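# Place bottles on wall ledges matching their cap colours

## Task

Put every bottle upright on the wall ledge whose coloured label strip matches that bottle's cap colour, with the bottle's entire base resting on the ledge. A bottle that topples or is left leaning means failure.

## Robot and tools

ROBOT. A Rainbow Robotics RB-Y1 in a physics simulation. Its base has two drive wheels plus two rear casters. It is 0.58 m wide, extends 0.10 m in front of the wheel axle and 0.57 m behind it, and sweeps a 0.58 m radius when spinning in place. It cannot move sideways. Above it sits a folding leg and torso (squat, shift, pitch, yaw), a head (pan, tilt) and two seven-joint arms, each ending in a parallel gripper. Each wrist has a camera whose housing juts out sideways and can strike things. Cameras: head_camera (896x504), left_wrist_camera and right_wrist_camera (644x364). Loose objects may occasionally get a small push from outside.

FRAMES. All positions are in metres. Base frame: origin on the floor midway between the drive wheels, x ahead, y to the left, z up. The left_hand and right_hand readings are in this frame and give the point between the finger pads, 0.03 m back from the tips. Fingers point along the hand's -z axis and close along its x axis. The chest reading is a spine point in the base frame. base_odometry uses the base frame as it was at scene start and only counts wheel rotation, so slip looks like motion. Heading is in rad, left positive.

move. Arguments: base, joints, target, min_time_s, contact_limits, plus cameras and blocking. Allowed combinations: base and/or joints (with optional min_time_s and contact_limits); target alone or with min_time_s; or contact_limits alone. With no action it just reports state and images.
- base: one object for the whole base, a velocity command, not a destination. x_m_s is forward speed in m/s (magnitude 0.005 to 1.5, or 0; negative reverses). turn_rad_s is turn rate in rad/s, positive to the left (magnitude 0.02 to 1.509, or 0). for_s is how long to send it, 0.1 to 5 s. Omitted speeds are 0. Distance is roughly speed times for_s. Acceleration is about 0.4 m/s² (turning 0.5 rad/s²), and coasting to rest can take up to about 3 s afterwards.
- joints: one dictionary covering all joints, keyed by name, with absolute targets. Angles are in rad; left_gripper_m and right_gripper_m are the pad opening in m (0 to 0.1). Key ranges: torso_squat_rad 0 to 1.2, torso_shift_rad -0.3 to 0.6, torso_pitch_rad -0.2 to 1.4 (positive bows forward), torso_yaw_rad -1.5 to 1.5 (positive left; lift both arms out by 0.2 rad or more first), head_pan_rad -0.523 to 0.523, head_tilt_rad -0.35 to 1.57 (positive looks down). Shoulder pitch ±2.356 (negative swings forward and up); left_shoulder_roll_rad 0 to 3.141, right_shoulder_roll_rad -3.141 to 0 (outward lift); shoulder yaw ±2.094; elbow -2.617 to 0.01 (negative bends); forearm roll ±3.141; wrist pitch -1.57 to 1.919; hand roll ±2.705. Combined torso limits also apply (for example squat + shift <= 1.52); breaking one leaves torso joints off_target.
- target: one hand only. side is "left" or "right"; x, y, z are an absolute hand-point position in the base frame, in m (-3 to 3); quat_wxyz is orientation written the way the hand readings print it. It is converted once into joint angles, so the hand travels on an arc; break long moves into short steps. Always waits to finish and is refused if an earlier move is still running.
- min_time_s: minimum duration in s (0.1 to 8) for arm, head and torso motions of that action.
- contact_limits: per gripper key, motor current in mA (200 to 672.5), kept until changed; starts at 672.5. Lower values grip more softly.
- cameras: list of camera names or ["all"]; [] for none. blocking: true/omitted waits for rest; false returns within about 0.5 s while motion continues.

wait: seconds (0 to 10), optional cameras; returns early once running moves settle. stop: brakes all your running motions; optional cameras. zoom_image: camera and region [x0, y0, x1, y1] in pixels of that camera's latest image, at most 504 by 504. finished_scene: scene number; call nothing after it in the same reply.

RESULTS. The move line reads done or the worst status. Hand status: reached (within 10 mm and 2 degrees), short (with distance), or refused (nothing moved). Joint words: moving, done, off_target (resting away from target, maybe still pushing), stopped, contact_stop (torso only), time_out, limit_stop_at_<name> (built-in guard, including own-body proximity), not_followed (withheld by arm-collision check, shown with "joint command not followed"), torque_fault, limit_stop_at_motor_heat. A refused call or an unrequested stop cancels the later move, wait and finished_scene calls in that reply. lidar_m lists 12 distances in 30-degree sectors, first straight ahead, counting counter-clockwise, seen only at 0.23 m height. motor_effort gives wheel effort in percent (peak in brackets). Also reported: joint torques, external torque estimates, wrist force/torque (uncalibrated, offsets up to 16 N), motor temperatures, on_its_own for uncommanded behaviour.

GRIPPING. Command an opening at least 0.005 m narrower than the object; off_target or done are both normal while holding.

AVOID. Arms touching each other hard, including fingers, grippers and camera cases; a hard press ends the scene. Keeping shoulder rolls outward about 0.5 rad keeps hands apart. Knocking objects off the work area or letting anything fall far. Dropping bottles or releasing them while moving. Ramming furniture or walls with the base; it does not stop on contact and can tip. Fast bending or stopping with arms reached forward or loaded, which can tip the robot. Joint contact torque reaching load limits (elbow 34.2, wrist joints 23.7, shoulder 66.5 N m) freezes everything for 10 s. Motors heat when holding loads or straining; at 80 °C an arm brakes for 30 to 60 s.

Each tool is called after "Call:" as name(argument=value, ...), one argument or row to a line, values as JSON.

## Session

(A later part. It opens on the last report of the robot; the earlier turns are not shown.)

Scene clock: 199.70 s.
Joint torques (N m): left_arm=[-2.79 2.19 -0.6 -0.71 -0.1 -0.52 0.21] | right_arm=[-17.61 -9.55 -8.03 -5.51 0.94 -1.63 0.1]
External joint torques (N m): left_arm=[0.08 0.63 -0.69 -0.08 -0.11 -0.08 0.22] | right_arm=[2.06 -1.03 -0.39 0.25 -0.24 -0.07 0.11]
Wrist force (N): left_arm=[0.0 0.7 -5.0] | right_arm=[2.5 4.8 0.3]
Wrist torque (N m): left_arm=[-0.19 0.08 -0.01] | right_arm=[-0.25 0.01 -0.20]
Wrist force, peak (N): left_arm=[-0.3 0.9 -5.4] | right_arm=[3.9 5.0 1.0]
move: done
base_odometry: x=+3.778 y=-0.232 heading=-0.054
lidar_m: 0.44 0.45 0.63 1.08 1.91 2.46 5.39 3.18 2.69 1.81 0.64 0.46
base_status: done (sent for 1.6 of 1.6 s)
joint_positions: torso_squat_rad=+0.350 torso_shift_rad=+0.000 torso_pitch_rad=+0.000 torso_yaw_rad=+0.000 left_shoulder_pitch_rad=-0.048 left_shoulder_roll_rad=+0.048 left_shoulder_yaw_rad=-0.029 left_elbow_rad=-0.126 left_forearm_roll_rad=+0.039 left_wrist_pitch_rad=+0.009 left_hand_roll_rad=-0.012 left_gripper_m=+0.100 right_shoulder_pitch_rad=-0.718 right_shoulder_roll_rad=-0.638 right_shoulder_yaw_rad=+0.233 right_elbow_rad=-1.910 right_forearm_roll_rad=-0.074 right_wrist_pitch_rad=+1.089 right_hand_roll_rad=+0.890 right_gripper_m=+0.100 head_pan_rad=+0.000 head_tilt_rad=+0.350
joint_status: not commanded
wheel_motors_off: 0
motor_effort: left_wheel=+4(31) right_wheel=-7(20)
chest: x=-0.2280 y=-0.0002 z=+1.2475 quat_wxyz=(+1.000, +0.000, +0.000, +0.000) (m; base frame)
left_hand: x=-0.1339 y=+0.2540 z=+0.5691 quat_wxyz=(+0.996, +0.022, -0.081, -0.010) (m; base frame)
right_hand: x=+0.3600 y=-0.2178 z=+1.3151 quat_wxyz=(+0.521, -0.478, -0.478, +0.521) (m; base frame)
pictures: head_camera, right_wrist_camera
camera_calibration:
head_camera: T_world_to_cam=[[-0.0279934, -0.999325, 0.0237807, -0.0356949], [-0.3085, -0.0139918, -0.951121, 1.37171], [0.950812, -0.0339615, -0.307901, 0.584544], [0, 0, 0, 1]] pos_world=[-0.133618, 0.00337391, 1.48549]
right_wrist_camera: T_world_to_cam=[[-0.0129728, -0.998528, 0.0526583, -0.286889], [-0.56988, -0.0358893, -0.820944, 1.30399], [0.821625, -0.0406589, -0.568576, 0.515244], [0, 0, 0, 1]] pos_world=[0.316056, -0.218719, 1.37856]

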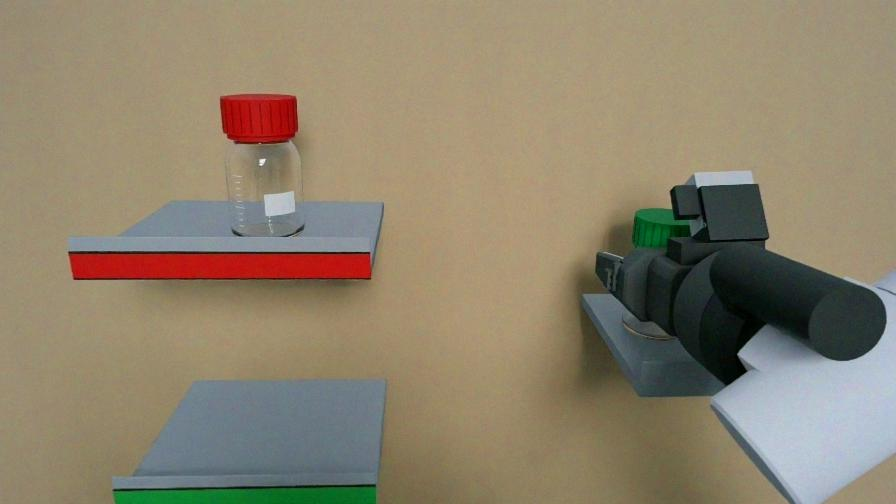

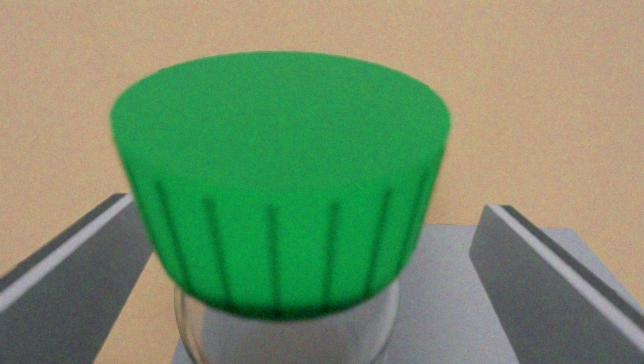

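Call:
move(
  joints={"right_gripper_m": 0.045},
  cameras=["right_wrist_camera"],
)

Call:
move(
  target={"side": "right", "x": 0.36, "y": -0.218, "z": 1.345, "quat_wxyz": [0.52133, -0.47771, -0.47771, 0.52133]},
  min_time_s=0.8,
  cameras=[],
)

Call:
move(
  base={"x_m_s": -0.25, "for_s": 1.28},
  cameras=["head_camera", "right_wrist_camera"],
)

Scene clock: 201.37 s.
Joint torques (N m): left_arm=[-2.56 2.52 -0.58 -0.58 -0.04 -0.52 0.32] | right_arm=[-18.42 -9.26 -7.76 -5.26 1 -1.52 0.2]
External joint torques (N m): left_arm=[0.31 0.95 -0.67 0.05 -0.05 -0.08 0.33] | right_arm=[1.25 -0.73 -0.13 0.5 -0.19 0.05 0.2]
Wrist force (N): left_arm=[0.0 0.9 -5.1] | right_arm=[3.1 5.2 0.5]
Wrist torque (N m): left_arm=[-0.22 0.07 -0.03] | right_arm=[-0.20 0.11 -0.18]
Wrist force, peak (N): left_arm=[0.1 1.0 -5.2] | right_arm=[4.3 5.3 0.4]
move: off_target
base_odometry: x=+3.778 y=-0.232 heading=-0.054
lidar_m: 0.44 0.46 0.62 1.08 1.91 2.47 5.40 3.19 2.69 1.81 0.64 0.46
base_status: not commanded
joint_positions: torso_squat_rad=+0.350 torso_shift_rad=+0.000 torso_pitch_rad=+0.000 torso_yaw_rad=+0.000 left_shoulder_pitch_rad=-0.048 left_shoulder_roll_rad=+0.048 left_shoulder_yaw_rad=-0.029 left_elbow_rad=-0.126 left_forearm_roll_rad=+0.039 left_wrist_pitch_rad=+0.009 left_hand_roll_rad=-0.012 left_gripper_m=+0.100 right_shoulder_pitch_rad=-0.718 right_shoulder_roll_rad=-0.638 right_shoulder_yaw_rad=+0.233 right_elbow_rad=-1.910 right_forearm_roll_rad=-0.074 right_wrist_pitch_rad=+1.089 right_hand_roll_rad=+0.890 right_gripper_m=+0.055 head_pan_rad=+0.000 head_tilt_rad=+0.350
joint_status: right_gripper_m off_target (ended at +0.055, target +0.045)
wheel_motors_off: 0
motor_effort: left_wheel=+5(5) right_wheel=-6(8)
chest: x=-0.2280 y=-0.0002 z=+1.2475 quat_wxyz=(+1.000, +0.000, +0.000, +0.000) (m; base frame)
left_hand: x=-0.1339 y=+0.2540 z=+0.5691 quat_wxyz=(+0.996, +0.022, -0.081, -0.010) (m; base frame)
right_hand: x=+0.3600 y=-0.2178 z=+1.3151 quat_wxyz=(+0.521, -0.478, -0.478, +0.521) (m; base frame)
pictures: right_wrist_camera
camera_calibration:
right_wrist_camera: T_world_to_cam=[[-0.0129772, -0.998528, 0.0526603, -0.286891], [-0.569813, -0.0358919, -0.820991, 1.30403], [0.821672, -0.0406606, -0.568508, 0.515135], [0, 0, 0, 1]] pos_world=[0.316056, -0.218719, 1.37856]

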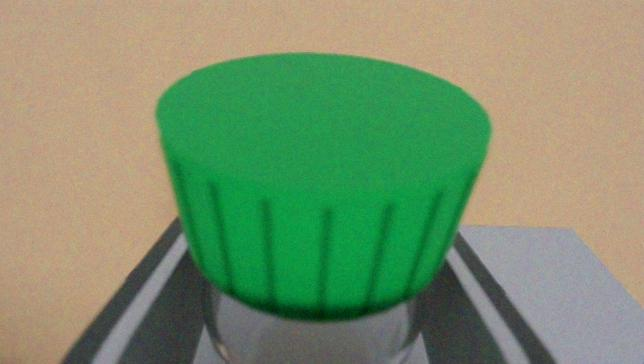

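Scene clock: 202.50 s.
Joint torques (N m): left_arm=[-2.6 2.54 -0.54 -0.49 0 -0.46 0.17] | right_arm=[-20.84 -11.09 -8.22 -4.8 0.91 -1.52 0.23]
External joint torques (N m): left_arm=[0.27 0.97 -0.62 0.15 -0.01 -0.02 0.18] | right_arm=[-0.74 -2.31 -0.61 0.41 -0.27 0.07 0.24]
Wrist force (N): left_arm=[-0.2 0.8 -4.9] | right_arm=[3.6 6.3 0.1]
Wrist torque (N m): left_arm=[-0.19 0.06 -0.04] | right_arm=[-0.26 0.11 -0.19]
Wrist force, peak (N): left_arm=[0.2 1.0 -5.3] | right_arm=[3.9 6.5 0.0]
move: done
base_odometry: x=+3.778 y=-0.232 heading=-0.054
lidar_m: 0.44 0.46 0.63 1.08 1.91 2.47 5.39 3.18 2.68 1.82 0.64 0.46
base_status: not commanded
joint_positions: torso_squat_rad=+0.350 torso_shift_rad=+0.000 torso_pitch_rad=+0.000 torso_yaw_rad=+0.000 left_shoulder_pitch_rad=-0.048 left_shoulder_roll_rad=+0.048 left_shoulder_yaw_rad=-0.029 left_elbow_rad=-0.126 left_forearm_roll_rad=+0.039 left_wrist_pitch_rad=+0.009 left_hand_roll_rad=-0.012 left_gripper_m=+0.100 right_shoulder_pitch_rad=-0.794 right_shoulder_roll_rad=-0.659 right_shoulder_yaw_rad=+0.214 right_elbow_rad=-1.900 right_forearm_roll_rad=-0.133 right_wrist_pitch_rad=+1.148 right_hand_roll_rad=+0.914 right_gripper_m=+0.055 head_pan_rad=+0.000 head_tilt_rad=+0.350
joint_status: all done
wheel_motors_off: 0
motor_effort: left_wheel=+5(5) right_wheel=-7(8)
chest: x=-0.2280 y=-0.0002 z=+1.2475 quat_wxyz=(+1.000, +0.000, +0.000, +0.000) (m; base frame)
left_hand: x=-0.1339 y=+0.2540 z=+0.5691 quat_wxyz=(+0.996, +0.022, -0.081, -0.010) (m; base frame)
right_hand: x=+0.3600 y=-0.2178 z=+1.3446 quat_wxyz=(+0.521, -0.478, -0.478, +0.522) (m; base frame)
right_hand_status: reached (checked arc, planned for 0.8 s): 0 mm and 0.0 deg off.
pictures: none
No camera images: "cameras" was empty.

Scene clock: 205.27 s.
Joint torques (N m): left_arm=[-3.36 2.45 -0.3 -0.72 -0.09 -0.49 0.24] | right_arm=[-21.19 -10.94 -8.45 -5.41 1.04 -1.62 0.09]
External joint torques (N m): left_arm=[-0.5 0.88 -0.39 -0.1 -0.1 -0.05 0.24] | right_arm=[-1.09 -2.16 -0.83 -0.2 -0.14 -0.03 0.1]
Wrist force (N): left_arm=[-0.4 0.8 -4.9] | right_arm=[3.4 6.3 0.4]
Wrist torque (N m): left_arm=[-0.20 0.03 -0.03] | right_arm=[-0.18 0.08 -0.18]
Wrist force, peak (N): left_arm=[0.1 0.9 -5.3] | right_arm=[4.0 7.2 -0.5]
move: done
base_odometry: x=+3.461 y=-0.215 heading=-0.053
lidar_m: 0.76 0.79 1.07 1.38 1.78 2.68 5.08 3.12 2.66 2.58 1.09 0.79
base_status: done (sent for 1.27 of 1.27 s)
joint_positions: torso_squat_rad=+0.350 torso_shift_rad=+0.000 torso_pitch_rad=+0.000 torso_yaw_rad=+0.000 left_shoulder_pitch_rad=-0.047 left_shoulder_roll_rad=+0.048 left_shoulder_yaw_rad=-0.029 left_elbow_rad=-0.126 left_forearm_roll_rad=+0.039 left_wrist_pitch_rad=+0.009 left_hand_roll_rad=-0.012 left_gripper_m=+0.100 right_shoulder_pitch_rad=-0.794 right_shoulder_roll_rad=-0.659 right_shoulder_yaw_rad=+0.214 right_elbow_rad=-1.900 right_forearm_roll_rad=-0.133 right_wrist_pitch_rad=+1.148 right_hand_roll_rad=+0.914 right_gripper_m=+0.055 head_pan_rad=+0.000 head_tilt_rad=+0.350
joint_status: not commanded
wheel_motors_off: 0
motor_effort: left_wheel=+11(30) right_wheel=-5(24)
chest: x=-0.2280 y=-0.0002 z=+1.2475 quat_wxyz=(+1.000, +0.000, +0.000, +0.000) (m; base frame)
left_hand: x=-0.1341 y=+0.2540 z=+0.5691 quat_wxyz=(+0.996, +0.022, -0.081, -0.010) (m; base frame)
right_hand: x=+0.3600 y=-0.2179 z=+1.3447 quat_wxyz=(+0.521, -0.478, -0.478, +0.521) (m; base frame)
pictures: head_camera, right_wrist_camera
camera_calibration:
head_camera: T_world_to_cam=[[-0.0279935, -0.999325, 0.0237777, -0.0356932], [-0.30838, -0.0139932, -0.95116, 1.37175], [0.950851, -0.0339589, -0.30778, 0.584466], [0, 0, 0, 1]] pos_world=[-0.133718, 0.00337391, 1.48549]
right_wrist_camera: T_world_to_cam=[[-0.0121064, -0.99853, 0.0528235, -0.289059], [-0.57039, -0.0364933, -0.820563, 1.32786], [0.821285, -0.040064, -0.56911, 0.533114], [0, 0, 0, 1]] pos_world=[0.316057, -0.218817, 1.40826]

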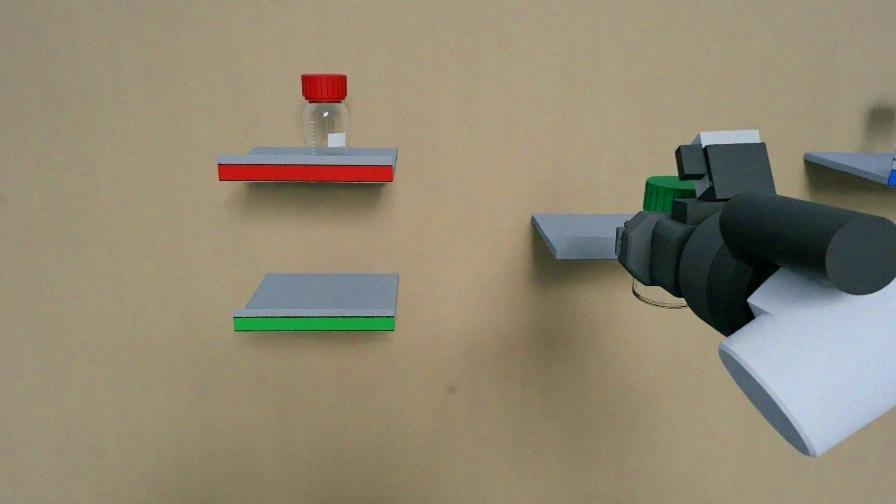

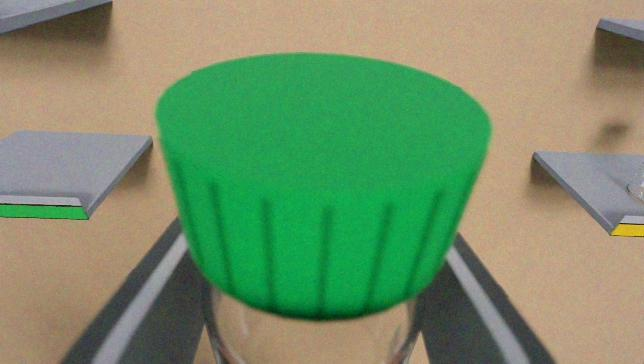

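Call:
move(
  target={"side": "right", "x": 0.36, "y": 0.11, "z": 1.242, "quat_wxyz": [0.47391, -0.43426, -0.51753, 0.56478]},
  min_time_s=2,
  cameras=["head_camera", "right_wrist_camera"],
)

Call:
zoom_image(
  camera="head_camera",
  region=[200, 60, 440, 360],
)

Call:
zoom_image(
  camera="right_wrist_camera",
  region=[100, 100, 560, 360],
)

Scene clock: 208.30 s.
Joint torques (N m): left_arm=[-3.59 2.26 -0.63 -0.67 -0.14 -0.38 0.18] | right_arm=[-21.79 -1.59 -4.32 -6.7 1.73 -0.97 0]
External joint torques (N m): left_arm=[-0.73 0.7 -0.71 -0.04 -0.14 0.06 0.18] | right_arm=[-0.39 -0.28 1.93 0.63 0.15 -0.1 0.01]
Wrist force (N): left_arm=[0.1 0.8 -4.9] | right_arm=[2.9 6.1 -0.1]
Wrist torque (N m): left_arm=[-0.20 0.10 -0.02] | right_arm=[-0.24 0.06 -0.04]
Wrist force, peak (N): left_arm=[-0.4 0.8 -5.4] | right_arm=[3.6 6.9 0.1]
move: done
base_odometry: x=+3.461 y=-0.215 heading=-0.053
lidar_m: 0.76 0.78 1.08 1.38 1.78 2.68 5.08 3.11 2.67 2.58 1.09 0.79
base_status: not commanded
joint_positions: torso_squat_rad=+0.350 torso_shift_rad=+0.000 torso_pitch_rad=+0.000 torso_yaw_rad=+0.000 left_shoulder_pitch_rad=-0.047 left_shoulder_roll_rad=+0.048 left_shoulder_yaw_rad=-0.029 left_elbow_rad=-0.126 left_forearm_roll_rad=+0.039 left_wrist_pitch_rad=+0.009 left_hand_roll_rad=-0.012 left_gripper_m=+0.100 right_shoulder_pitch_rad=-1.096 right_shoulder_roll_rad=+0.000 right_shoulder_yaw_rad=+0.716 right_elbow_rad=-1.246 right_forearm_roll_rad=+0.450 right_wrist_pitch_rad=+1.028 right_hand_roll_rad=+0.447 right_gripper_m=+0.055 head_pan_rad=+0.000 head_tilt_rad=+0.350
joint_status: all done
wheel_motors_off: 0
motor_effort: left_wheel=+10(11) right_wheel=-5(6)
chest: x=-0.2280 y=-0.0002 z=+1.2475 quat_wxyz=(+1.000, +0.000, +0.000, +0.000) (m; base frame)
left_hand: x=-0.1341 y=+0.2540 z=+0.5691 quat_wxyz=(+0.996, +0.022, -0.081, -0.010) (m; base frame)
right_hand: x=+0.3600 y=+0.1097 z=+1.2419 quat_wxyz=(+0.474, -0.434, -0.518, +0.565) (m; base frame)
right_hand_status: reached (checked arc, planned for 2.0 s): 0 mm and 0.0 deg off.
pictures: head_camera, right_wrist_camera
camera_calibration:
head_camera: T_world_to_cam=[[-0.0279935, -0.999325, 0.0237777, -0.0356932], [-0.30838, -0.0139932, -0.95116, 1.37175], [0.950851, -0.0339589, -0.30778, 0.584466], [0, 0, 0, 1]] pos_world=[-0.133718, 0.00337391, 1.48549]
right_wrist_camera: T_world_to_cam=[[0.161247, -0.985516, 0.0525084, -0.01992], [-0.555374, -0.134592, -0.820637, 1.26087], [0.815818, 0.103163, -0.569033, 0.473784], [0, 0, 0, 1]] pos_world=[0.316944, 0.101194, 1.30536]

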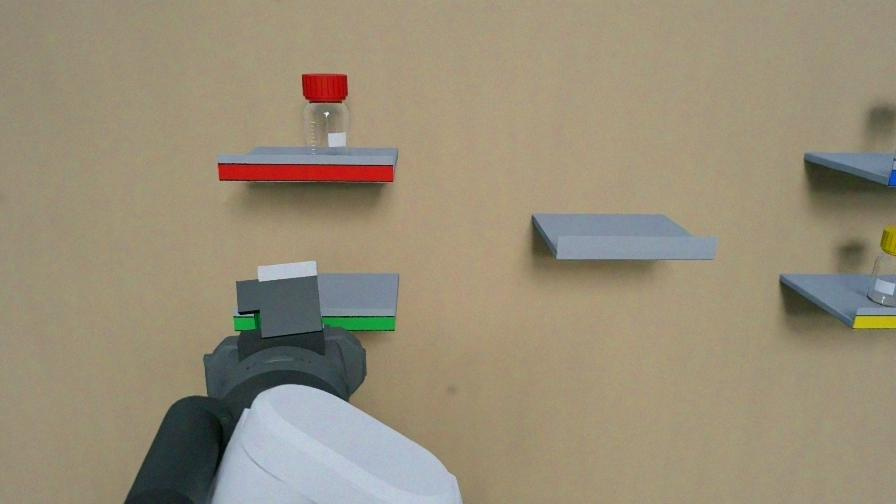

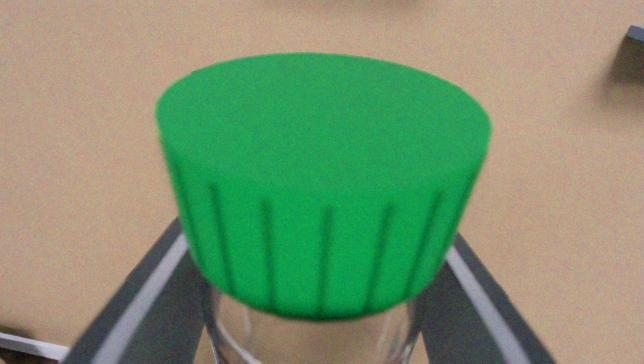

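Scaled by 1.680 from the camera's 896x504 image, which has a finer 1280x720 frame.

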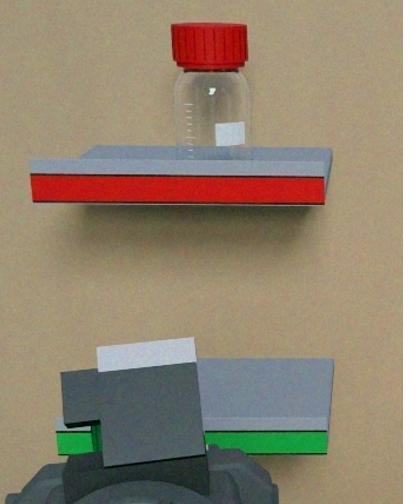

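Scaled by 1.096 from the camera's 644x364 image, which has a finer 1265x715 frame.

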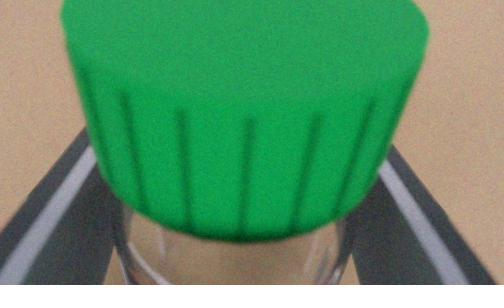

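Call:
move(
  base={"x_m_s": 0.15, "for_s": 1.15},
  cameras=["head_camera", "right_wrist_camera"],
)

Call:
zoom_image(
  camera="head_camera",
  region=[130, 170, 410, 430],
)

Scene clock: 210.80 s.
Joint torques (N m): left_arm=[-2.45 2.65 -0.66 -0.66 -0.08 -0.52 0.16] | right_arm=[-21.81 -1.58 -4.32 -7.13 1.77 -1.09 -0.11]
External joint torques (N m): left_arm=[0.42 1.09 -0.74 -0.02 -0.08 -0.08 0.16] | right_arm=[-0.42 -0.27 1.93 0.2 0.19 -0.22 -0.1]
Wrist force (N): left_arm=[0.3 0.9 -4.8] | right_arm=[3.4 5.8 1.4]
Wrist torque (N m): left_arm=[-0.21 0.11 -0.04] | right_arm=[-0.20 0.08 -0.06]
Wrist force, peak (N): left_arm=[0.3 0.8 -5.3] | right_arm=[3.3 7.1 0.2]
move: done
base_odometry: x=+3.636 y=-0.224 heading=-0.053
lidar_m: 0.58 0.61 0.82 1.10 1.84 2.37 5.26 3.12 2.66 2.36 0.84 0.60
base_status: done (sent for 1.17 of 1.17 s)
joint_positions: torso_squat_rad=+0.350 torso_shift_rad=+0.000 torso_pitch_rad=+0.000 torso_yaw_rad=+0.000 left_shoulder_pitch_rad=-0.048 left_shoulder_roll_rad=+0.048 left_shoulder_yaw_rad=-0.029 left_elbow_rad=-0.126 left_forearm_roll_rad=+0.039 left_wrist_pitch_rad=+0.009 left_hand_roll_rad=-0.012 left_gripper_m=+0.100 right_shoulder_pitch_rad=-1.096 right_shoulder_roll_rad=+0.000 right_shoulder_yaw_rad=+0.716 right_elbow_rad=-1.246 right_forearm_roll_rad=+0.450 right_wrist_pitch_rad=+1.028 right_hand_roll_rad=+0.447 right_gripper_m=+0.055 head_pan_rad=+0.000 head_tilt_rad=+0.350
joint_status: not commanded
wheel_motors_off: 0
motor_effort: left_wheel=+3(31) right_wheel=-1(19)
chest: x=-0.2280 y=-0.0002 z=+1.2475 quat_wxyz=(+1.000, +0.000, +0.000, +0.000) (m; base frame)
left_hand: x=-0.1339 y=+0.2540 z=+0.5691 quat_wxyz=(+0.996, +0.022, -0.081, -0.010) (m; base frame)
right_hand: x=+0.3601 y=+0.1097 z=+1.2419 quat_wxyz=(+0.474, -0.434, -0.517, +0.565) (m; base frame)
pictures: head_camera, right_wrist_camera
camera_calibration:
head_camera: T_world_to_cam=[[-0.0279934, -0.999325, 0.0237807, -0.0356949], [-0.3085, -0.0139918, -0.951121, 1.37171], [0.950812, -0.0339615, -0.307901, 0.584544], [0, 0, 0, 1]] pos_world=[-0.133618, 0.00337391, 1.48549]
right_wrist_camera: T_world_to_cam=[[0.161244, -0.985517, 0.0524963, -0.0199194], [-0.555443, -0.134589, -0.82059, 1.26088], [0.815772, 0.103157, -0.569101, 0.473807], [0, 0, 0, 1]] pos_world=[0.317043, 0.101194, 1.30536]

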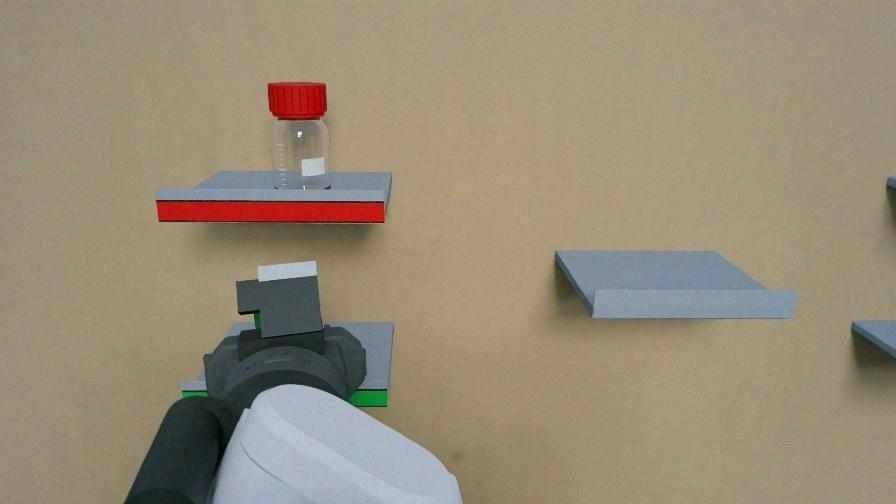

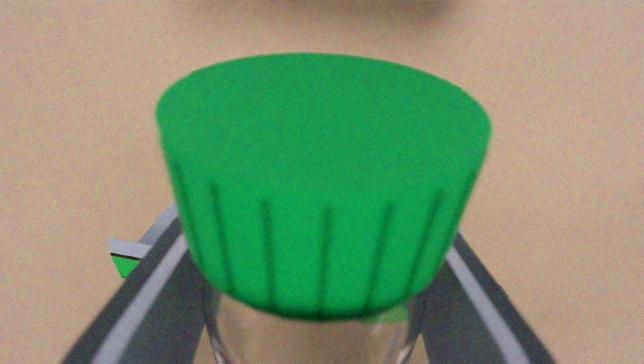

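Scaled by 1.800 from the camera's 896x504 image, which has a finer 1280x720 frame.

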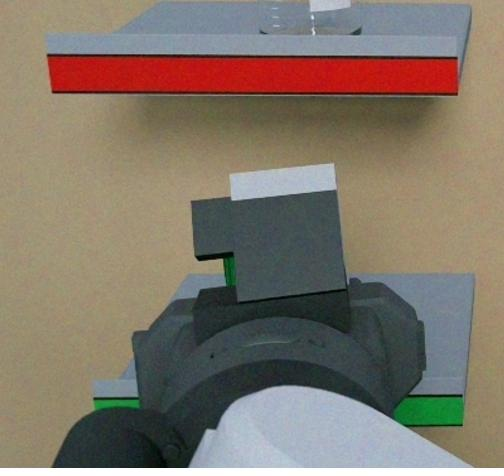

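Call:
move(
  target={"side": "right", "x": 0.36, "y": 0.11, "z": 1.246, "quat_wxyz": [0.47391, -0.43426, -0.51753, 0.56478]},
  min_time_s=0.4,
  cameras=[],
)

Call:
move(
  base={"x_m_s": 0.12, "for_s": 0.81},
  cameras=["head_camera", "right_wrist_camera"],
)

Call:
zoom_image(
  camera="head_camera",
  region=[100, 170, 410, 460],
)

Scene clock: 213.07 s.
Joint torques (N m): left_arm=[-2.42 2.41 -0.48 -0.67 -0.14 -0.45 0.24] | right_arm=[-22.66 -2.57 -6.99 -7.3 1.59 -0.7 0.29]
External joint torques (N m): left_arm=[0.44 0.85 -0.56 -0.04 -0.15 -0.01 0.25] | right_arm=[-1.24 -1.16 -0.73 0 0.01 0.19 0.3]
Wrist force (N): left_arm=[0.1 1.0 -5.0] | right_arm=[2.3 5.6 -0.3]
Wrist torque (N m): left_arm=[-0.25 0.07 -0.04] | right_arm=[-0.16 -0.02 -0.21]
Wrist force, peak (N): left_arm=[-0.1 1.0 -5.4] | right_arm=[3.5 7.2 0.5]
move: done
base_odometry: x=+3.636 y=-0.224 heading=-0.053
lidar_m: 0.58 0.60 0.83 1.10 1.85 2.36 5.26 3.12 2.66 2.36 0.84 0.61
base_status: not commanded
joint_positions: torso_squat_rad=+0.350 torso_shift_rad=+0.000 torso_pitch_rad=+0.000 torso_yaw_rad=+0.000 left_shoulder_pitch_rad=-0.048 left_shoulder_roll_rad=+0.048 left_shoulder_yaw_rad=-0.029 left_elbow_rad=-0.126 left_forearm_roll_rad=+0.039 left_wrist_pitch_rad=+0.009 left_hand_roll_rad=-0.012 left_gripper_m=+0.100 right_shoulder_pitch_rad=-1.103 right_shoulder_roll_rad=+0.000 right_shoulder_yaw_rad=+0.712 right_elbow_rad=-1.250 right_forearm_roll_rad=+0.442 right_wrist_pitch_rad=+1.034 right_hand_roll_rad=+0.455 right_gripper_m=+0.055 head_pan_rad=+0.000 head_tilt_rad=+0.350
joint_status: all done
wheel_motors_off: 0
motor_effort: left_wheel=+4(4) right_wheel=-2(3)
chest: x=-0.2280 y=-0.0002 z=+1.2475 quat_wxyz=(+1.000, +0.000, +0.000, +0.000) (m; base frame)
left_hand: x=-0.1339 y=+0.2540 z=+0.5691 quat_wxyz=(+0.996, +0.022, -0.081, -0.010) (m; base frame)
right_hand: x=+0.3599 y=+0.1102 z=+1.2456 quat_wxyz=(+0.474, -0.434, -0.517, +0.565) (m; base frame)
right_hand_status: reached (checked arc, planned for 0.4 s): 0 mm and 0.0 deg off.
pictures: none
No camera images: "cameras" was empty.

Scene clock: 214.83 s.
Joint torques (N m): left_arm=[-2.62 2.59 -0.62 -0.56 -0.08 -0.42 0.36] | right_arm=[-21.62 -1.7 -6.9 -7.05 1.57 -0.74 0.28]
External joint torques (N m): left_arm=[0.25 1.03 -0.71 0.07 -0.09 0.01 0.37] | right_arm=[-0.2 -0.3 -0.64 0.25 -0.01 0.14 0.29]
Wrist force (N): left_arm=[-0.2 0.8 -4.8] | right_arm=[2.3 5.8 -0.1]
Wrist torque (N m): left_arm=[-0.19 0.06 -0.01] | right_arm=[-0.20 0.00 -0.23]
Wrist force, peak (N): left_arm=[0.3 1.0 -5.3] | right_arm=[3.5 8.2 0.4]
move: done
base_odometry: x=+3.732 y=-0.229 heading=-0.052
lidar_m: 0.49 0.50 0.69 1.09 1.88 2.44 5.36 3.15 2.68 1.98 0.71 0.51
base_status: done (sent for 0.8 of 0.8 s)
joint_positions: torso_squat_rad=+0.350 torso_shift_rad=+0.000 torso_pitch_rad=+0.000 torso_yaw_rad=+0.000 left_shoulder_pitch_rad=-0.048 left_shoulder_roll_rad=+0.048 left_shoulder_yaw_rad=-0.029 left_elbow_rad=-0.126 left_forearm_roll_rad=+0.039 left_wrist_pitch_rad=+0.009 left_hand_roll_rad=-0.012 left_gripper_m=+0.100 right_shoulder_pitch_rad=-1.103 right_shoulder_roll_rad=-0.001 right_shoulder_yaw_rad=+0.711 right_elbow_rad=-1.250 right_forearm_roll_rad=+0.442 right_wrist_pitch_rad=+1.034 right_hand_roll_rad=+0.455 right_gripper_m=+0.055 head_pan_rad=+0.000 head_tilt_rad=+0.350
joint_status: not commanded
wheel_motors_off: 0
motor_effort: left_wheel=+4(33) right_wheel=-7(18)
chest: x=-0.2280 y=-0.0002 z=+1.2475 quat_wxyz=(+1.000, +0.000, +0.000, +0.000) (m; base frame)
left_hand: x=-0.1339 y=+0.2540 z=+0.5691 quat_wxyz=(+0.996, +0.022, -0.081, -0.010) (m; base frame)
right_hand: x=+0.3599 y=+0.1101 z=+1.2457 quat_wxyz=(+0.474, -0.434, -0.517, +0.565) (m; base frame)
pictures: head_camera, right_wrist_camera
camera_calibration:
head_camera: T_world_to_cam=[[-0.0279934, -0.999325, 0.0237807, -0.0356949], [-0.3085, -0.0139918, -0.951121, 1.37171], [0.950812, -0.0339615, -0.307901, 0.584544], [0, 0, 0, 1]] pos_world=[-0.133618, 0.00337391, 1.48549]
right_wrist_camera: T_world_to_cam=[[0.161378, -0.985473, 0.0529115, -0.0202834], [-0.555271, -0.134991, -0.820641, 1.264], [0.815862, 0.103054, -0.568989, 0.475927], [0, 0, 0, 1]] pos_world=[0.316844, 0.101594, 1.30916]

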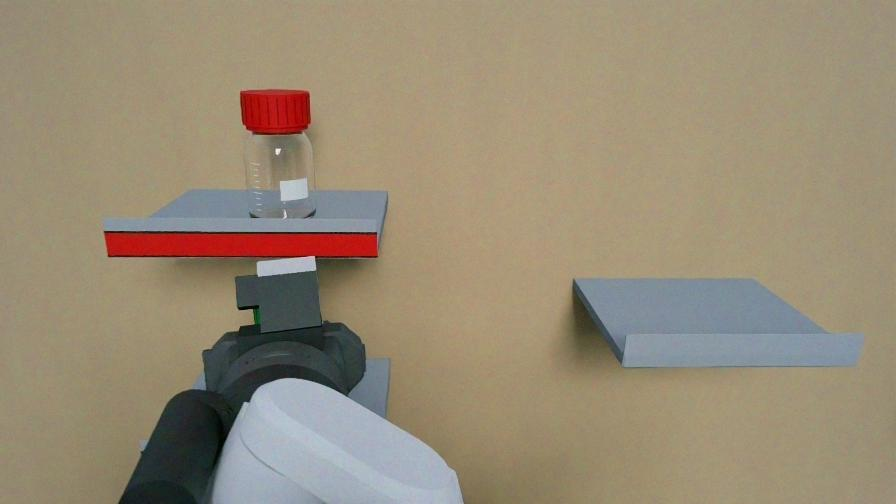

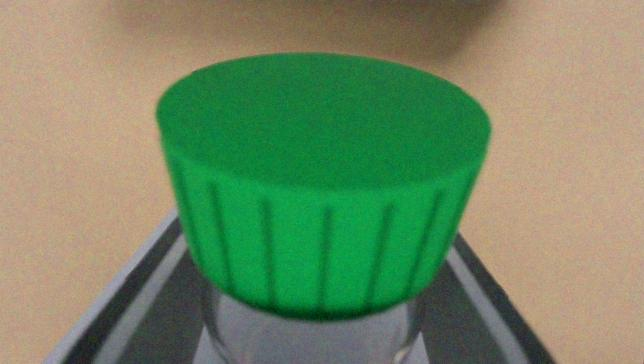

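Scaled by 1.626 from the camera's 896x504 image, which has a finer 1280x720 frame.

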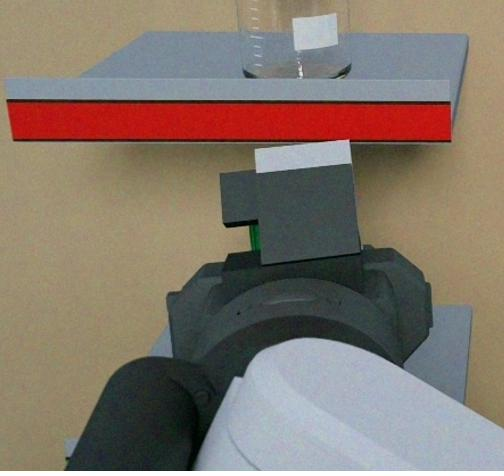

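Call:
move(
  target={"side": "right", "x": 0.36, "y": 0.11, "z": 1.224, "quat_wxyz": [0.47391, -0.43426, -0.51753, 0.56478]},
  min_time_s=0.8,
  cameras=[],
)

Call:
move(
  target={"side": "right", "x": 0.36, "y": 0.11, "z": 1.220, "quat_wxyz": [0.47391, -0.43426, -0.51753, 0.56478]},
  min_time_s=0.5,
  cameras=[],
)

Call:
move(
  target={"side": "right", "x": 0.36, "y": 0.11, "z": 1.2175, "quat_wxyz": [0.47391, -0.43426, -0.51753, 0.56478]},
  min_time_s=0.5,
  cameras=["head_camera", "right_wrist_camera"],
)

Scene clock: 216.50 s.
Joint torques (N m): left_arm=[-2.52 2.76 -0.51 -0.59 -0.19 -0.62 0.3] | right_arm=[-19.81 0.47 -3.93 -6.73 1.94 -1.22 0.01]
External joint torques (N m): left_arm=[0.35 1.2 -0.59 0.04 -0.2 -0.18 0.31] | right_arm=[1.45 1.39 2.31 0.67 0.35 -0.42 0.02]
Wrist force (N): left_arm=[-0.2 0.7 -5.1] | right_arm=[3.1 6.4 0.6]
Wrist torque (N m): left_arm=[-0.21 0.06 -0.03] | right_arm=[-0.29 0.04 -0.04]
Wrist force, peak (N): left_arm=[0.1 0.9 -5.3] | right_arm=[3.1 6.8 -0.1]
move: done
base_odometry: x=+3.732 y=-0.229 heading=-0.052
lidar_m: 0.48 0.51 0.69 1.09 1.88 2.43 5.35 3.15 2.67 1.98 0.71 0.51
base_status: not commanded
joint_positions: torso_squat_rad=+0.350 torso_shift_rad=+0.000 torso_pitch_rad=+0.000 torso_yaw_rad=+0.000 left_shoulder_pitch_rad=-0.048 left_shoulder_roll_rad=+0.048 left_shoulder_yaw_rad=-0.029 left_elbow_rad=-0.126 left_forearm_roll_rad=+0.039 left_wrist_pitch_rad=+0.009 left_hand_roll_rad=-0.012 left_gripper_m=+0.100 right_shoulder_pitch_rad=-1.068 right_shoulder_roll_rad=+0.000 right_shoulder_yaw_rad=+0.744 right_elbow_rad=-1.231 right_forearm_roll_rad=+0.478 right_wrist_pitch_rad=+1.007 right_hand_roll_rad=+0.407 right_gripper_m=+0.055 head_pan_rad=+0.000 head_tilt_rad=+0.350
joint_status: all done
wheel_motors_off: 0
motor_effort: left_wheel=+4(4) right_wheel=-7(8)
chest: x=-0.2280 y=-0.0002 z=+1.2475 quat_wxyz=(+1.000, +0.000, +0.000, +0.000) (m; base frame)
left_hand: x=-0.1339 y=+0.2540 z=+0.5691 quat_wxyz=(+0.996, +0.022, -0.081, -0.010) (m; base frame)
right_hand: x=+0.3594 y=+0.1097 z=+1.2243 quat_wxyz=(+0.474, -0.433, -0.517, +0.566) (m; base frame)
right_hand_status: reached (checked arc, planned for 0.8 s): 1 mm and 0.2 deg off.
pictures: none
No camera images: "cameras" was empty.

Scene clock: 217.33 s.
Joint torques (N m): left_arm=[-2.58 2.81 -0.35 -0.65 -0.13 -0.46 0.3] | right_arm=[-19.4 0.4 -4.3 -6.69 1.9 -0.93 -0.06]
External joint torques (N m): left_arm=[0.28 1.25 -0.43 -0.02 -0.14 -0.02 0.31] | right_arm=[1.88 1.29 1.96 0.68 0.31 -0.17 -0.05]
Wrist force (N): left_arm=[-0.1 0.9 -5.1] | right_arm=[3.5 6.4 0.2]
Wrist torque (N m): left_arm=[-0.21 0.05 -0.06] | right_arm=[-0.29 0.16 -0.04]
Wrist force, peak (N): left_arm=[0.1 1.0 -5.2] | right_arm=[3.3 6.7 -0.3]
move: done
base_odometry: x=+3.732 y=-0.229 heading=-0.052
lidar_m: 0.49 0.50 0.69 1.09 1.87 2.42 5.36 3.15 2.67 1.97 0.70 0.51
base_status: not commanded
joint_positions: torso_squat_rad=+0.350 torso_shift_rad=+0.000 torso_pitch_rad=+0.000 torso_yaw_rad=+0.000 left_shoulder_pitch_rad=-0.048 left_shoulder_roll_rad=+0.048 left_shoulder_yaw_rad=-0.029 left_elbow_rad=-0.126 left_forearm_roll_rad=+0.039 left_wrist_pitch_rad=+0.009 left_hand_roll_rad=-0.012 left_gripper_m=+0.100 right_shoulder_pitch_rad=-1.067 right_shoulder_roll_rad=+0.000 right_shoulder_yaw_rad=+0.756 right_elbow_rad=-1.219 right_forearm_roll_rad=+0.489 right_wrist_pitch_rad=+1.001 right_hand_roll_rad=+0.386 right_gripper_m=+0.055 head_pan_rad=+0.000 head_tilt_rad=+0.350
joint_status: all done
wheel_motors_off: 0
motor_effort: left_wheel=+4(4) right_wheel=-7(8)
chest: x=-0.2280 y=-0.0002 z=+1.2475 quat_wxyz=(+1.000, +0.000, +0.000, +0.000) (m; base frame)
left_hand: x=-0.1339 y=+0.2540 z=+0.5691 quat_wxyz=(+0.996, +0.022, -0.081, -0.010) (m; base frame)
right_hand: x=+0.3601 y=+0.1098 z=+1.2202 quat_wxyz=(+0.474, -0.434, -0.518, +0.565) (m; base frame)
right_hand_status: reached (checked arc, planned for 0.5 s): 0 mm and 0.0 deg off.
pictures: none
No camera images: "cameras" was empty.

Scene clock: 218.17 s.
Joint torques (N m): left_arm=[-2.73 2.26 -0.67 -0.64 -0.12 -0.55 0.38] | right_arm=[-19.1 0.2 -3.48 -6.71 1.86 -0.9 -0.19]
External joint torques (N m): left_arm=[0.13 0.7 -0.76 -0.01 -0.13 -0.11 0.39] | right_arm=[2.16 1.05 2.78 0.66 0.27 -0.15 -0.18]
Wrist force (N): left_arm=[0.1 0.8 -5.0] | right_arm=[3.1 5.9 -0.2]
Wrist torque (N m): left_arm=[-0.22 0.10 -0.03] | right_arm=[-0.27 0.05 -0.08]
Wrist force, peak (N): left_arm=[0.0 1.0 -5.2] | right_arm=[3.0 6.9 0.0]
move: done
base_odometry: x=+3.732 y=-0.229 heading=-0.052
lidar_m: 0.48 0.50 0.69 1.08 1.88 2.44 5.35 3.15 2.68 1.98 0.69 0.51
base_status: not commanded
joint_positions: torso_squat_rad=+0.350 torso_shift_rad=+0.000 torso_pitch_rad=+0.000 torso_yaw_rad=+0.000 left_shoulder_pitch_rad=-0.048 left_shoulder_roll_rad=+0.048 left_shoulder_yaw_rad=-0.029 left_elbow_rad=-0.126 left_forearm_roll_rad=+0.039 left_wrist_pitch_rad=+0.009 left_hand_roll_rad=-0.012 left_gripper_m=+0.100 right_shoulder_pitch_rad=-1.065 right_shoulder_roll_rad=+0.000 right_shoulder_yaw_rad=+0.761 right_elbow_rad=-1.214 right_forearm_roll_rad=+0.494 right_wrist_pitch_rad=+0.998 right_hand_roll_rad=+0.377 right_gripper_m=+0.055 head_pan_rad=+0.000 head_tilt_rad=+0.350
joint_status: all done
wheel_motors_off: 0
motor_effort: left_wheel=+4(4) right_wheel=-7(8)
chest: x=-0.2280 y=-0.0002 z=+1.2475 quat_wxyz=(+1.000, +0.000, +0.000, +0.000) (m; base frame)
left_hand: x=-0.1339 y=+0.2540 z=+0.5691 quat_wxyz=(+0.996, +0.022, -0.081, -0.010) (m; base frame)
right_hand: x=+0.3601 y=+0.1098 z=+1.2177 quat_wxyz=(+0.474, -0.434, -0.518, +0.565) (m; base frame)
right_hand_status: reached (checked arc, planned for 0.5 s): 0 mm and 0.0 deg off.
pictures: head_camera, right_wrist_camera
camera_calibration:
head_camera: T_world_to_cam=[[-0.0279934, -0.999325, 0.0237807, -0.0356949], [-0.3085, -0.0139918, -0.951121, 1.37171], [0.950812, -0.0339615, -0.307901, 0.584544], [0, 0, 0, 1]] pos_world=[-0.133618, 0.00337391, 1.48549]
right_wrist_camera: T_world_to_cam=[[0.160999, -0.985552, 0.052606, -0.0186104], [-0.55507, -0.134491, -0.820859, 1.24126], [0.816074, 0.102957, -0.568703, 0.459439], [0, 0, 0, 1]] pos_world=[0.317044, 0.101294, 1.28116]

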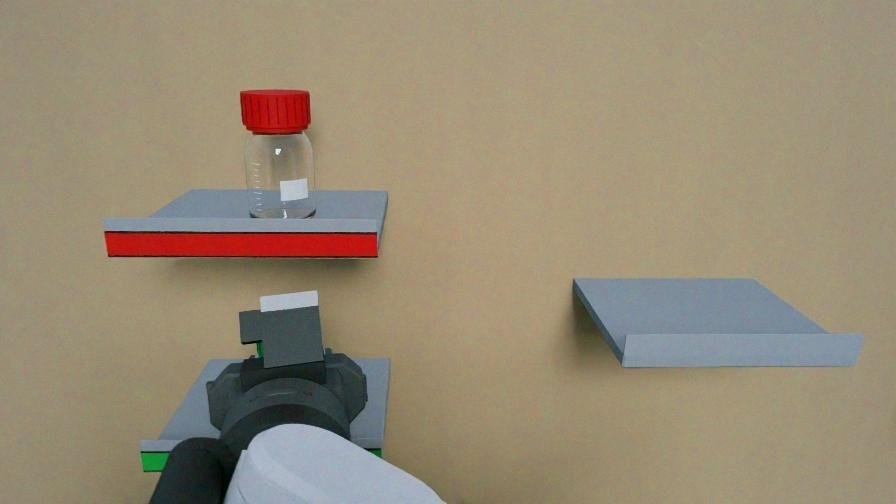

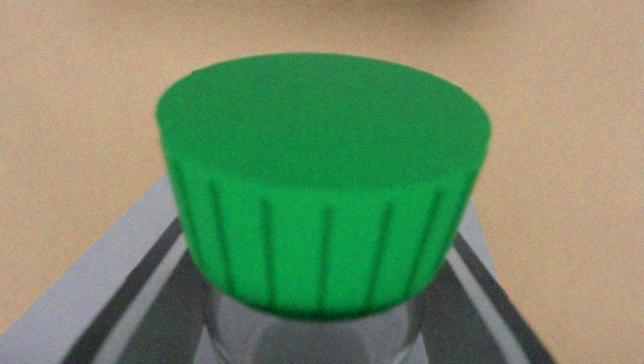

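Call:
move(
  target={"side": "right", "x": 0.36, "y": 0.11, "z": 1.2145, "quat_wxyz": [0.47391, -0.43426, -0.51753, 0.56478]},
  min_time_s=0.5,
  cameras=[],
)

Call:
move(
  target={"side": "right", "x": 0.36, "y": 0.11, "z": 1.212, "quat_wxyz": [0.47391, -0.43426, -0.51753, 0.56478]},
  min_time_s=0.5,
  cameras=[],
)

Scene clock: 220.67 s.
Joint torques (N m): left_arm=[-2.48 2.38 -0.32 -0.72 -0.07 -0.46 0.28] | right_arm=[-13.5 0.24 -0.42 -4.27 -0.66 -0.48 -0.19]
External joint torques (N m): left_arm=[0.39 0.81 -0.41 -0.09 -0.07 -0.02 0.29] | right_arm=[7.75 1.07 5.85 3.09 -2.26 0.24 -0.18]
Wrist force (N): left_arm=[0.1 1.3 -5.1] | right_arm=[0.5 -6.6 -0.9]
Wrist torque (N m): left_arm=[-0.28 0.09 -0.05] | right_arm=[-0.42 0.17 -0.07]
Wrist force, peak (N): left_arm=[-0.1 0.6 -5.3] | right_arm=[0.3 -7.7 -1.5]
move: done
base_odometry: x=+3.732 y=-0.229 heading=-0.052
lidar_m: 0.48 0.51 0.69 1.08 1.89 2.43 5.35 3.16 2.67 1.98 0.70 0.51
base_status: not commanded
joint_positions: torso_squat_rad=+0.350 torso_shift_rad=+0.000 torso_pitch_rad=+0.000 torso_yaw_rad=+0.000 left_shoulder_pitch_rad=-0.048 left_shoulder_roll_rad=+0.048 left_shoulder_yaw_rad=-0.029 left_elbow_rad=-0.126 left_forearm_roll_rad=+0.039 left_wrist_pitch_rad=+0.009 left_hand_roll_rad=-0.012 left_gripper_m=+0.100 right_shoulder_pitch_rad=-1.063 right_shoulder_roll_rad=+0.000 right_shoulder_yaw_rad=+0.766 right_elbow_rad=-1.210 right_forearm_roll_rad=+0.500 right_wrist_pitch_rad=+0.995 right_hand_roll_rad=+0.368 right_gripper_m=+0.055 head_pan_rad=+0.000 head_tilt_rad=+0.350
joint_status: all done
wheel_motors_off: 0
motor_effort: left_wheel=+4(4) right_wheel=-6(8)
chest: x=-0.2280 y=-0.0002 z=+1.2475 quat_wxyz=(+1.000, +0.000, +0.000, +0.000) (m; base frame)
left_hand: x=-0.1339 y=+0.2540 z=+0.5691 quat_wxyz=(+0.996, +0.022, -0.081, -0.010) (m; base frame)
right_hand: x=+0.3601 y=+0.1100 z=+1.2161 quat_wxyz=(+0.473, -0.435, -0.518, +0.564) (m; base frame)
right_hand_status: reached (checked arc, planned for 0.5 s): 2 mm and 0.1 deg off.
pictures: none
No camera images: "cameras" was empty.

Scene clock: 221.50 s.
Joint torques (N m): left_arm=[-2.57 2.41 -0.71 -0.71 -0.1 -0.42 0.36] | right_arm=[-7.5 1.76 1.77 -1.65 -2.51 -0.12 -0.37]
External joint torques (N m): left_arm=[0.3 0.84 -0.79 -0.07 -0.1 0.02 0.37] | right_arm=[13.75 2.58 8.04 5.7 -4.1 0.59 -0.36]
Wrist force (N): left_arm=[-0.1 1.0 -4.9] | right_arm=[-1.0 -17.5 -1.7]
Wrist torque (N m): left_arm=[-0.22 0.06 -0.02] | right_arm=[-0.40 0.13 -0.13]
Wrist force, peak (N): left_arm=[0.0 0.7 -5.3] | right_arm=[-1.3 -18.1 -1.4]
move: done
base_odometry: x=+3.732 y=-0.229 heading=-0.052
lidar_m: 0.49 0.50 0.69 1.09 1.88 2.43 5.35 3.15 2.67 1.98 0.71 0.52
base_status: not commanded
joint_positions: torso_squat_rad=+0.350 torso_shift_rad=+0.000 torso_pitch_rad=+0.000 torso_yaw_rad=+0.000 left_shoulder_pitch_rad=-0.048 left_shoulder_roll_rad=+0.048 left_shoulder_yaw_rad=-0.029 left_elbow_rad=-0.126 left_forearm_roll_rad=+0.039 left_wrist_pitch_rad=+0.009 left_hand_roll_rad=-0.012 left_gripper_m=+0.100 right_shoulder_pitch_rad=-1.062 right_shoulder_roll_rad=-0.001 right_shoulder_yaw_rad=+0.771 right_elbow_rad=-1.207 right_forearm_roll_rad=+0.505 right_wrist_pitch_rad=+0.992 right_hand_roll_rad=+0.359 right_gripper_m=+0.055 head_pan_rad=+0.000 head_tilt_rad=+0.350
joint_status: all done
wheel_motors_off: 0
motor_effort: left_wheel=+4(4) right_wheel=-7(7)
chest: x=-0.2282 y=-0.0002 z=+1.2475 quat_wxyz=(+1.000, +0.000, +0.000, +0.000) (m; base frame)
left_hand: x=-0.1338 y=+0.2540 z=+0.5692 quat_wxyz=(+0.996, +0.022, -0.081, -0.010) (m; base frame)
right_hand: x=+0.3601 y=+0.1101 z=+1.2148 quat_wxyz=(+0.473, -0.435, -0.519, +0.564) (m; base frame)
right_hand_status: reached (checked arc, planned for 0.5 s): 3 mm and 0.3 deg off.
pictures: none
No camera images: "cameras" was empty.

Call:
move(
  target={"side": "right", "x": 0.36, "y": 0.11, "z": 1.2155, "quat_wxyz": [0.47391, -0.43426, -0.51753, 0.56478]},
  min_time_s=0.4,
  cameras=[],
)

Call:
move(
  joints={"right_gripper_m": 0.1},
  cameras=["head_camera", "right_wrist_camera"],
)

Call:
move(
  base={"x_m_s": -0.25, "for_s": 1.2},
  cameras=["head_camera", "right_wrist_camera"],
)

Scene clock: 222.60 s.
Joint torques (N m): left_arm=[-2.67 2.72 -0.43 -0.72 -0.21 -0.43 0.25] | right_arm=[-14.85 1.26 -3.34 -4.44 -1.22 -0.26 -0.07]
External joint torques (N m): left_arm=[0.21 1.15 -0.51 -0.08 -0.22 0.01 0.26] | right_arm=[6.41 2.09 2.95 2.9 -2.81 0.46 -0.07]
Wrist force (N): left_arm=[0.0 0.7 -4.8] | right_arm=[-0.4 -7.6 0.7]
Wrist torque (N m): left_arm=[-0.20 0.06 -0.05] | right_arm=[-0.28 0.15 -0.03]
Wrist force, peak (N): left_arm=[0.1 1.1 -5.3] | right_arm=[-1.1 -18.2 -2.0]
move: done
base_odometry: x=+3.732 y=-0.229 heading=-0.052
lidar_m: 0.48 0.50 0.69 1.09 1.88 2.43 5.35 3.16 2.67 1.98 0.71 0.51
base_status: not commanded
joint_positions: torso_squat_rad=+0.350 torso_shift_rad=+0.000 torso_pitch_rad=+0.000 torso_yaw_rad=+0.000 left_shoulder_pitch_rad=-0.048 left_shoulder_roll_rad=+0.048 left_shoulder_yaw_rad=-0.029 left_elbow_rad=-0.126 left_forearm_roll_rad=+0.039 left_wrist_pitch_rad=+0.009 left_hand_roll_rad=-0.012 left_gripper_m=+0.100 right_shoulder_pitch_rad=-1.063 right_shoulder_roll_rad=-0.001 right_shoulder_yaw_rad=+0.770 right_elbow_rad=-1.207 right_forearm_roll_rad=+0.505 right_wrist_pitch_rad=+0.991 right_hand_roll_rad=+0.359 right_gripper_m=+0.055 head_pan_rad=+0.000 head_tilt_rad=+0.350
joint_status: all done
wheel_motors_off: 0
motor_effort: left_wheel=+4(4) right_wheel=-8(8)
chest: x=-0.2282 y=-0.0002 z=+1.2475 quat_wxyz=(+1.000, +0.000, +0.000, +0.000) (m; base frame)
left_hand: x=-0.1338 y=+0.2540 z=+0.5692 quat_wxyz=(+0.996, +0.022, -0.081, -0.010) (m; base frame)
right_hand: x=+0.3602 y=+0.1102 z=+1.2160 quat_wxyz=(+0.472, -0.436, -0.520, +0.563) (m; base frame)
right_hand_status: reached (checked arc, planned for 0.4 s): 1 mm and 0.4 deg off.
pictures: none
No camera images: "cameras" was empty.

Scene clock: 223.60 s.
Joint torques (N m): left_arm=[-3.08 2.43 -0.51 -0.54 -0.19 -0.35 0.27] | right_arm=[-18.23 0.31 -3.52 -6.28 1.23 -0.27 -0.01]
External joint torques (N m): left_arm=[-0.21 0.87 -0.6 0.09 -0.2 0.09 0.28] | right_arm=[3.03 1.13 2.76 1.07 -0.36 0.44 0]
Wrist force (N): left_arm=[0.1 0.9 -5.2] | right_arm=[2.7 4.8 0.9]
Wrist torque (N m): left_arm=[-0.23 0.10 -0.04] | right_arm=[-0.31 0.05 -0.06]
Wrist force, peak (N): left_arm=[0.0 1.0 -5.2] | right_arm=[-0.2 -7.7 0.4]
move: done
base_odometry: x=+3.732 y=-0.229 heading=-0.052
lidar_m: 0.49 0.51 0.69 1.09 1.89 2.44 5.35 3.15 2.68 1.97 0.71 0.51
base_status: not commanded
joint_positions: torso_squat_rad=+0.350 torso_shift_rad=+0.000 torso_pitch_rad=+0.000 torso_yaw_rad=+0.000 left_shoulder_pitch_rad=-0.048 left_shoulder_roll_rad=+0.048 left_shoulder_yaw_rad=-0.029 left_elbow_rad=-0.126 left_forearm_roll_rad=+0.039 left_wrist_pitch_rad=+0.009 left_hand_roll_rad=-0.012 left_gripper_m=+0.100 right_shoulder_pitch_rad=-1.062 right_shoulder_roll_rad=-0.001 right_shoulder_yaw_rad=+0.770 right_elbow_rad=-1.207 right_forearm_roll_rad=+0.505 right_wrist_pitch_rad=+0.991 right_hand_roll_rad=+0.359 right_gripper_m=+0.100 head_pan_rad=+0.000 head_tilt_rad=+0.350
joint_status: all done
wheel_motors_off: 0
motor_effort: left_wheel=+5(5) right_wheel=-7(8)
chest: x=-0.2281 y=-0.0002 z=+1.2475 quat_wxyz=(+1.000, +0.000, +0.000, +0.000) (m; base frame)
left_hand: x=-0.1339 y=+0.2540 z=+0.5691 quat_wxyz=(+0.996, +0.022, -0.081, -0.010) (m; base frame)
right_hand: x=+0.3602 y=+0.1100 z=+1.2151 quat_wxyz=(+0.473, -0.435, -0.519, +0.563) (m; base frame)
pictures: head_camera, right_wrist_camera
camera_calibration:
head_camera: T_world_to_cam=[[-0.0280004, -0.999325, 0.0237735, -0.035793], [-0.308199, -0.0139935, -0.951219, 1.37193], [0.95091, -0.0339615, -0.3076, 0.584329], [0, 0, 0, 1]] pos_world=[-0.133819, 0.00327392, 1.48559]
right_wrist_camera: T_world_to_cam=[[0.161359, -0.985524, 0.0520231, -0.0176971], [-0.55093, -0.133688, -0.823774, 1.24113], [0.818804, 0.104263, -0.564526, 0.451604], [0, 0, 0, 1]] pos_world=[0.316854, 0.101398, 1.27827]

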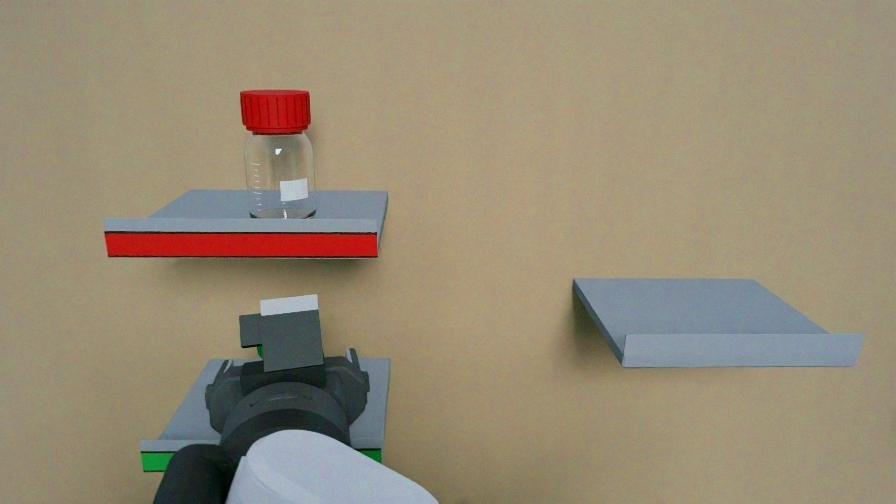

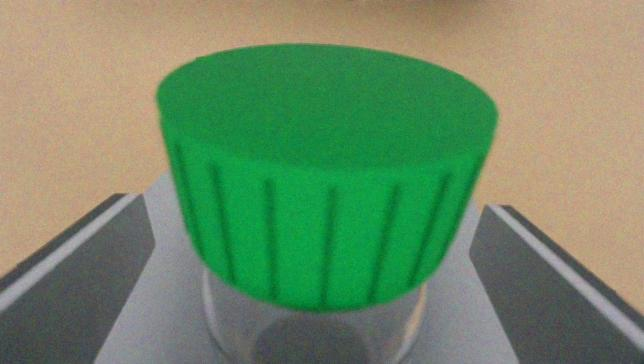

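Scene clock: 226.20 s.
Joint torques (N m): left_arm=[-3.08 2.17 -0.58 -0.62 0.04 -0.44 0.34] | right_arm=[-19.41 -0.09 -3.64 -6.43 1.49 -0.56 0.11]
External joint torques (N m): left_arm=[-0.22 0.6 -0.67 0.01 0.04 0 0.34] | right_arm=[1.85 0.73 2.63 0.92 -0.1 0.16 0.12]
Wrist force (N): left_arm=[0.1 0.9 -5.0] | right_arm=[3.1 4.3 -0.3]
Wrist torque (N m): left_arm=[-0.21 0.10 -0.04] | right_arm=[-0.24 0.07 -0.05]
Wrist force, peak (N): left_arm=[0.2 0.8 -5.4] | right_arm=[3.2 5.3 -0.7]
move: done
base_odometry: x=+3.432 y=-0.214 heading=-0.051
lidar_m: 0.78 0.81 1.11 1.54 1.77 2.66 5.06 3.10 2.66 2.59 1.13 0.81
base_status: done (sent for 1.2 of 1.2 s)
joint_positions: torso_squat_rad=+0.350 torso_shift_rad=+0.000 torso_pitch_rad=+0.000 torso_yaw_rad=+0.000 left_shoulder_pitch_rad=-0.047 left_shoulder_roll_rad=+0.048 left_shoulder_yaw_rad=-0.029 left_elbow_rad=-0.126 left_forearm_roll_rad=+0.039 left_wrist_pitch_rad=+0.009 left_hand_roll_rad=-0.012 left_gripper_m=+0.100 right_shoulder_pitch_rad=-1.062 right_shoulder_roll_rad=-0.001 right_shoulder_yaw_rad=+0.770 right_elbow_rad=-1.207 right_forearm_roll_rad=+0.505 right_wrist_pitch_rad=+0.991 right_hand_roll_rad=+0.359 right_gripper_m=+0.100 head_pan_rad=+0.000 head_tilt_rad=+0.350
joint_status: not commanded
wheel_motors_off: 0
motor_effort: left_wheel=+10(30) right_wheel=-4(22)
chest: x=-0.2280 y=-0.0002 z=+1.2475 quat_wxyz=(+1.000, +0.000, +0.000, +0.000) (m; base frame)
left_hand: x=-0.1340 y=+0.2540 z=+0.5691 quat_wxyz=(+0.996, +0.022, -0.081, -0.010) (m; base frame)
right_hand: x=+0.3603 y=+0.1100 z=+1.2149 quat_wxyz=(+0.473, -0.435, -0.519, +0.563) (m; base frame)
pictures: head_camera, right_wrist_camera
camera_calibration:
head_camera: T_world_to_cam=[[-0.027997, -0.999325, 0.0237756, -0.0357905], [-0.30829, -0.0139933, -0.95119, 1.37181], [0.95088, -0.0339602, -0.30769, 0.584333], [0, 0, 0, 1]] pos_world=[-0.133718, 0.00327392, 1.48549]
right_wrist_camera: T_world_to_cam=[[0.161378, -0.985524, 0.0519648, -0.0176232], [-0.551229, -0.133688, -0.823574, 1.24088], [0.818599, 0.104262, -0.564823, 0.451992], [0, 0, 0, 1]] pos_world=[0.316854, 0.101398, 1.27817]

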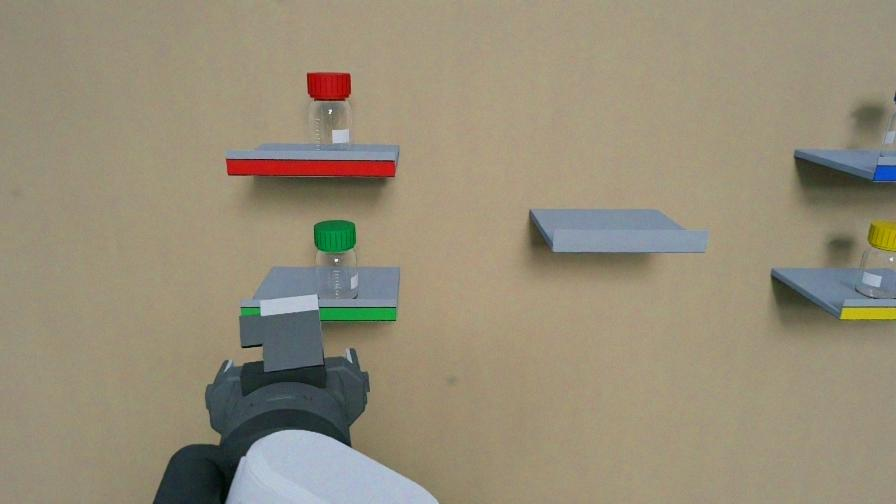

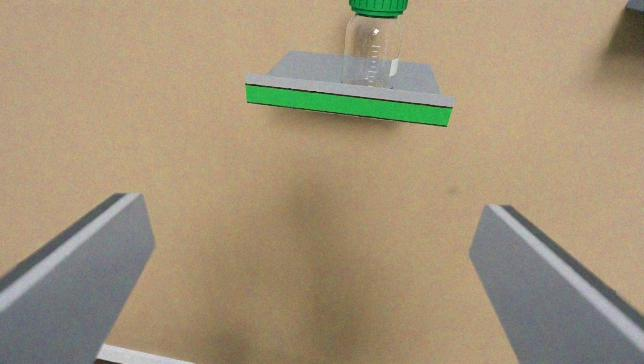

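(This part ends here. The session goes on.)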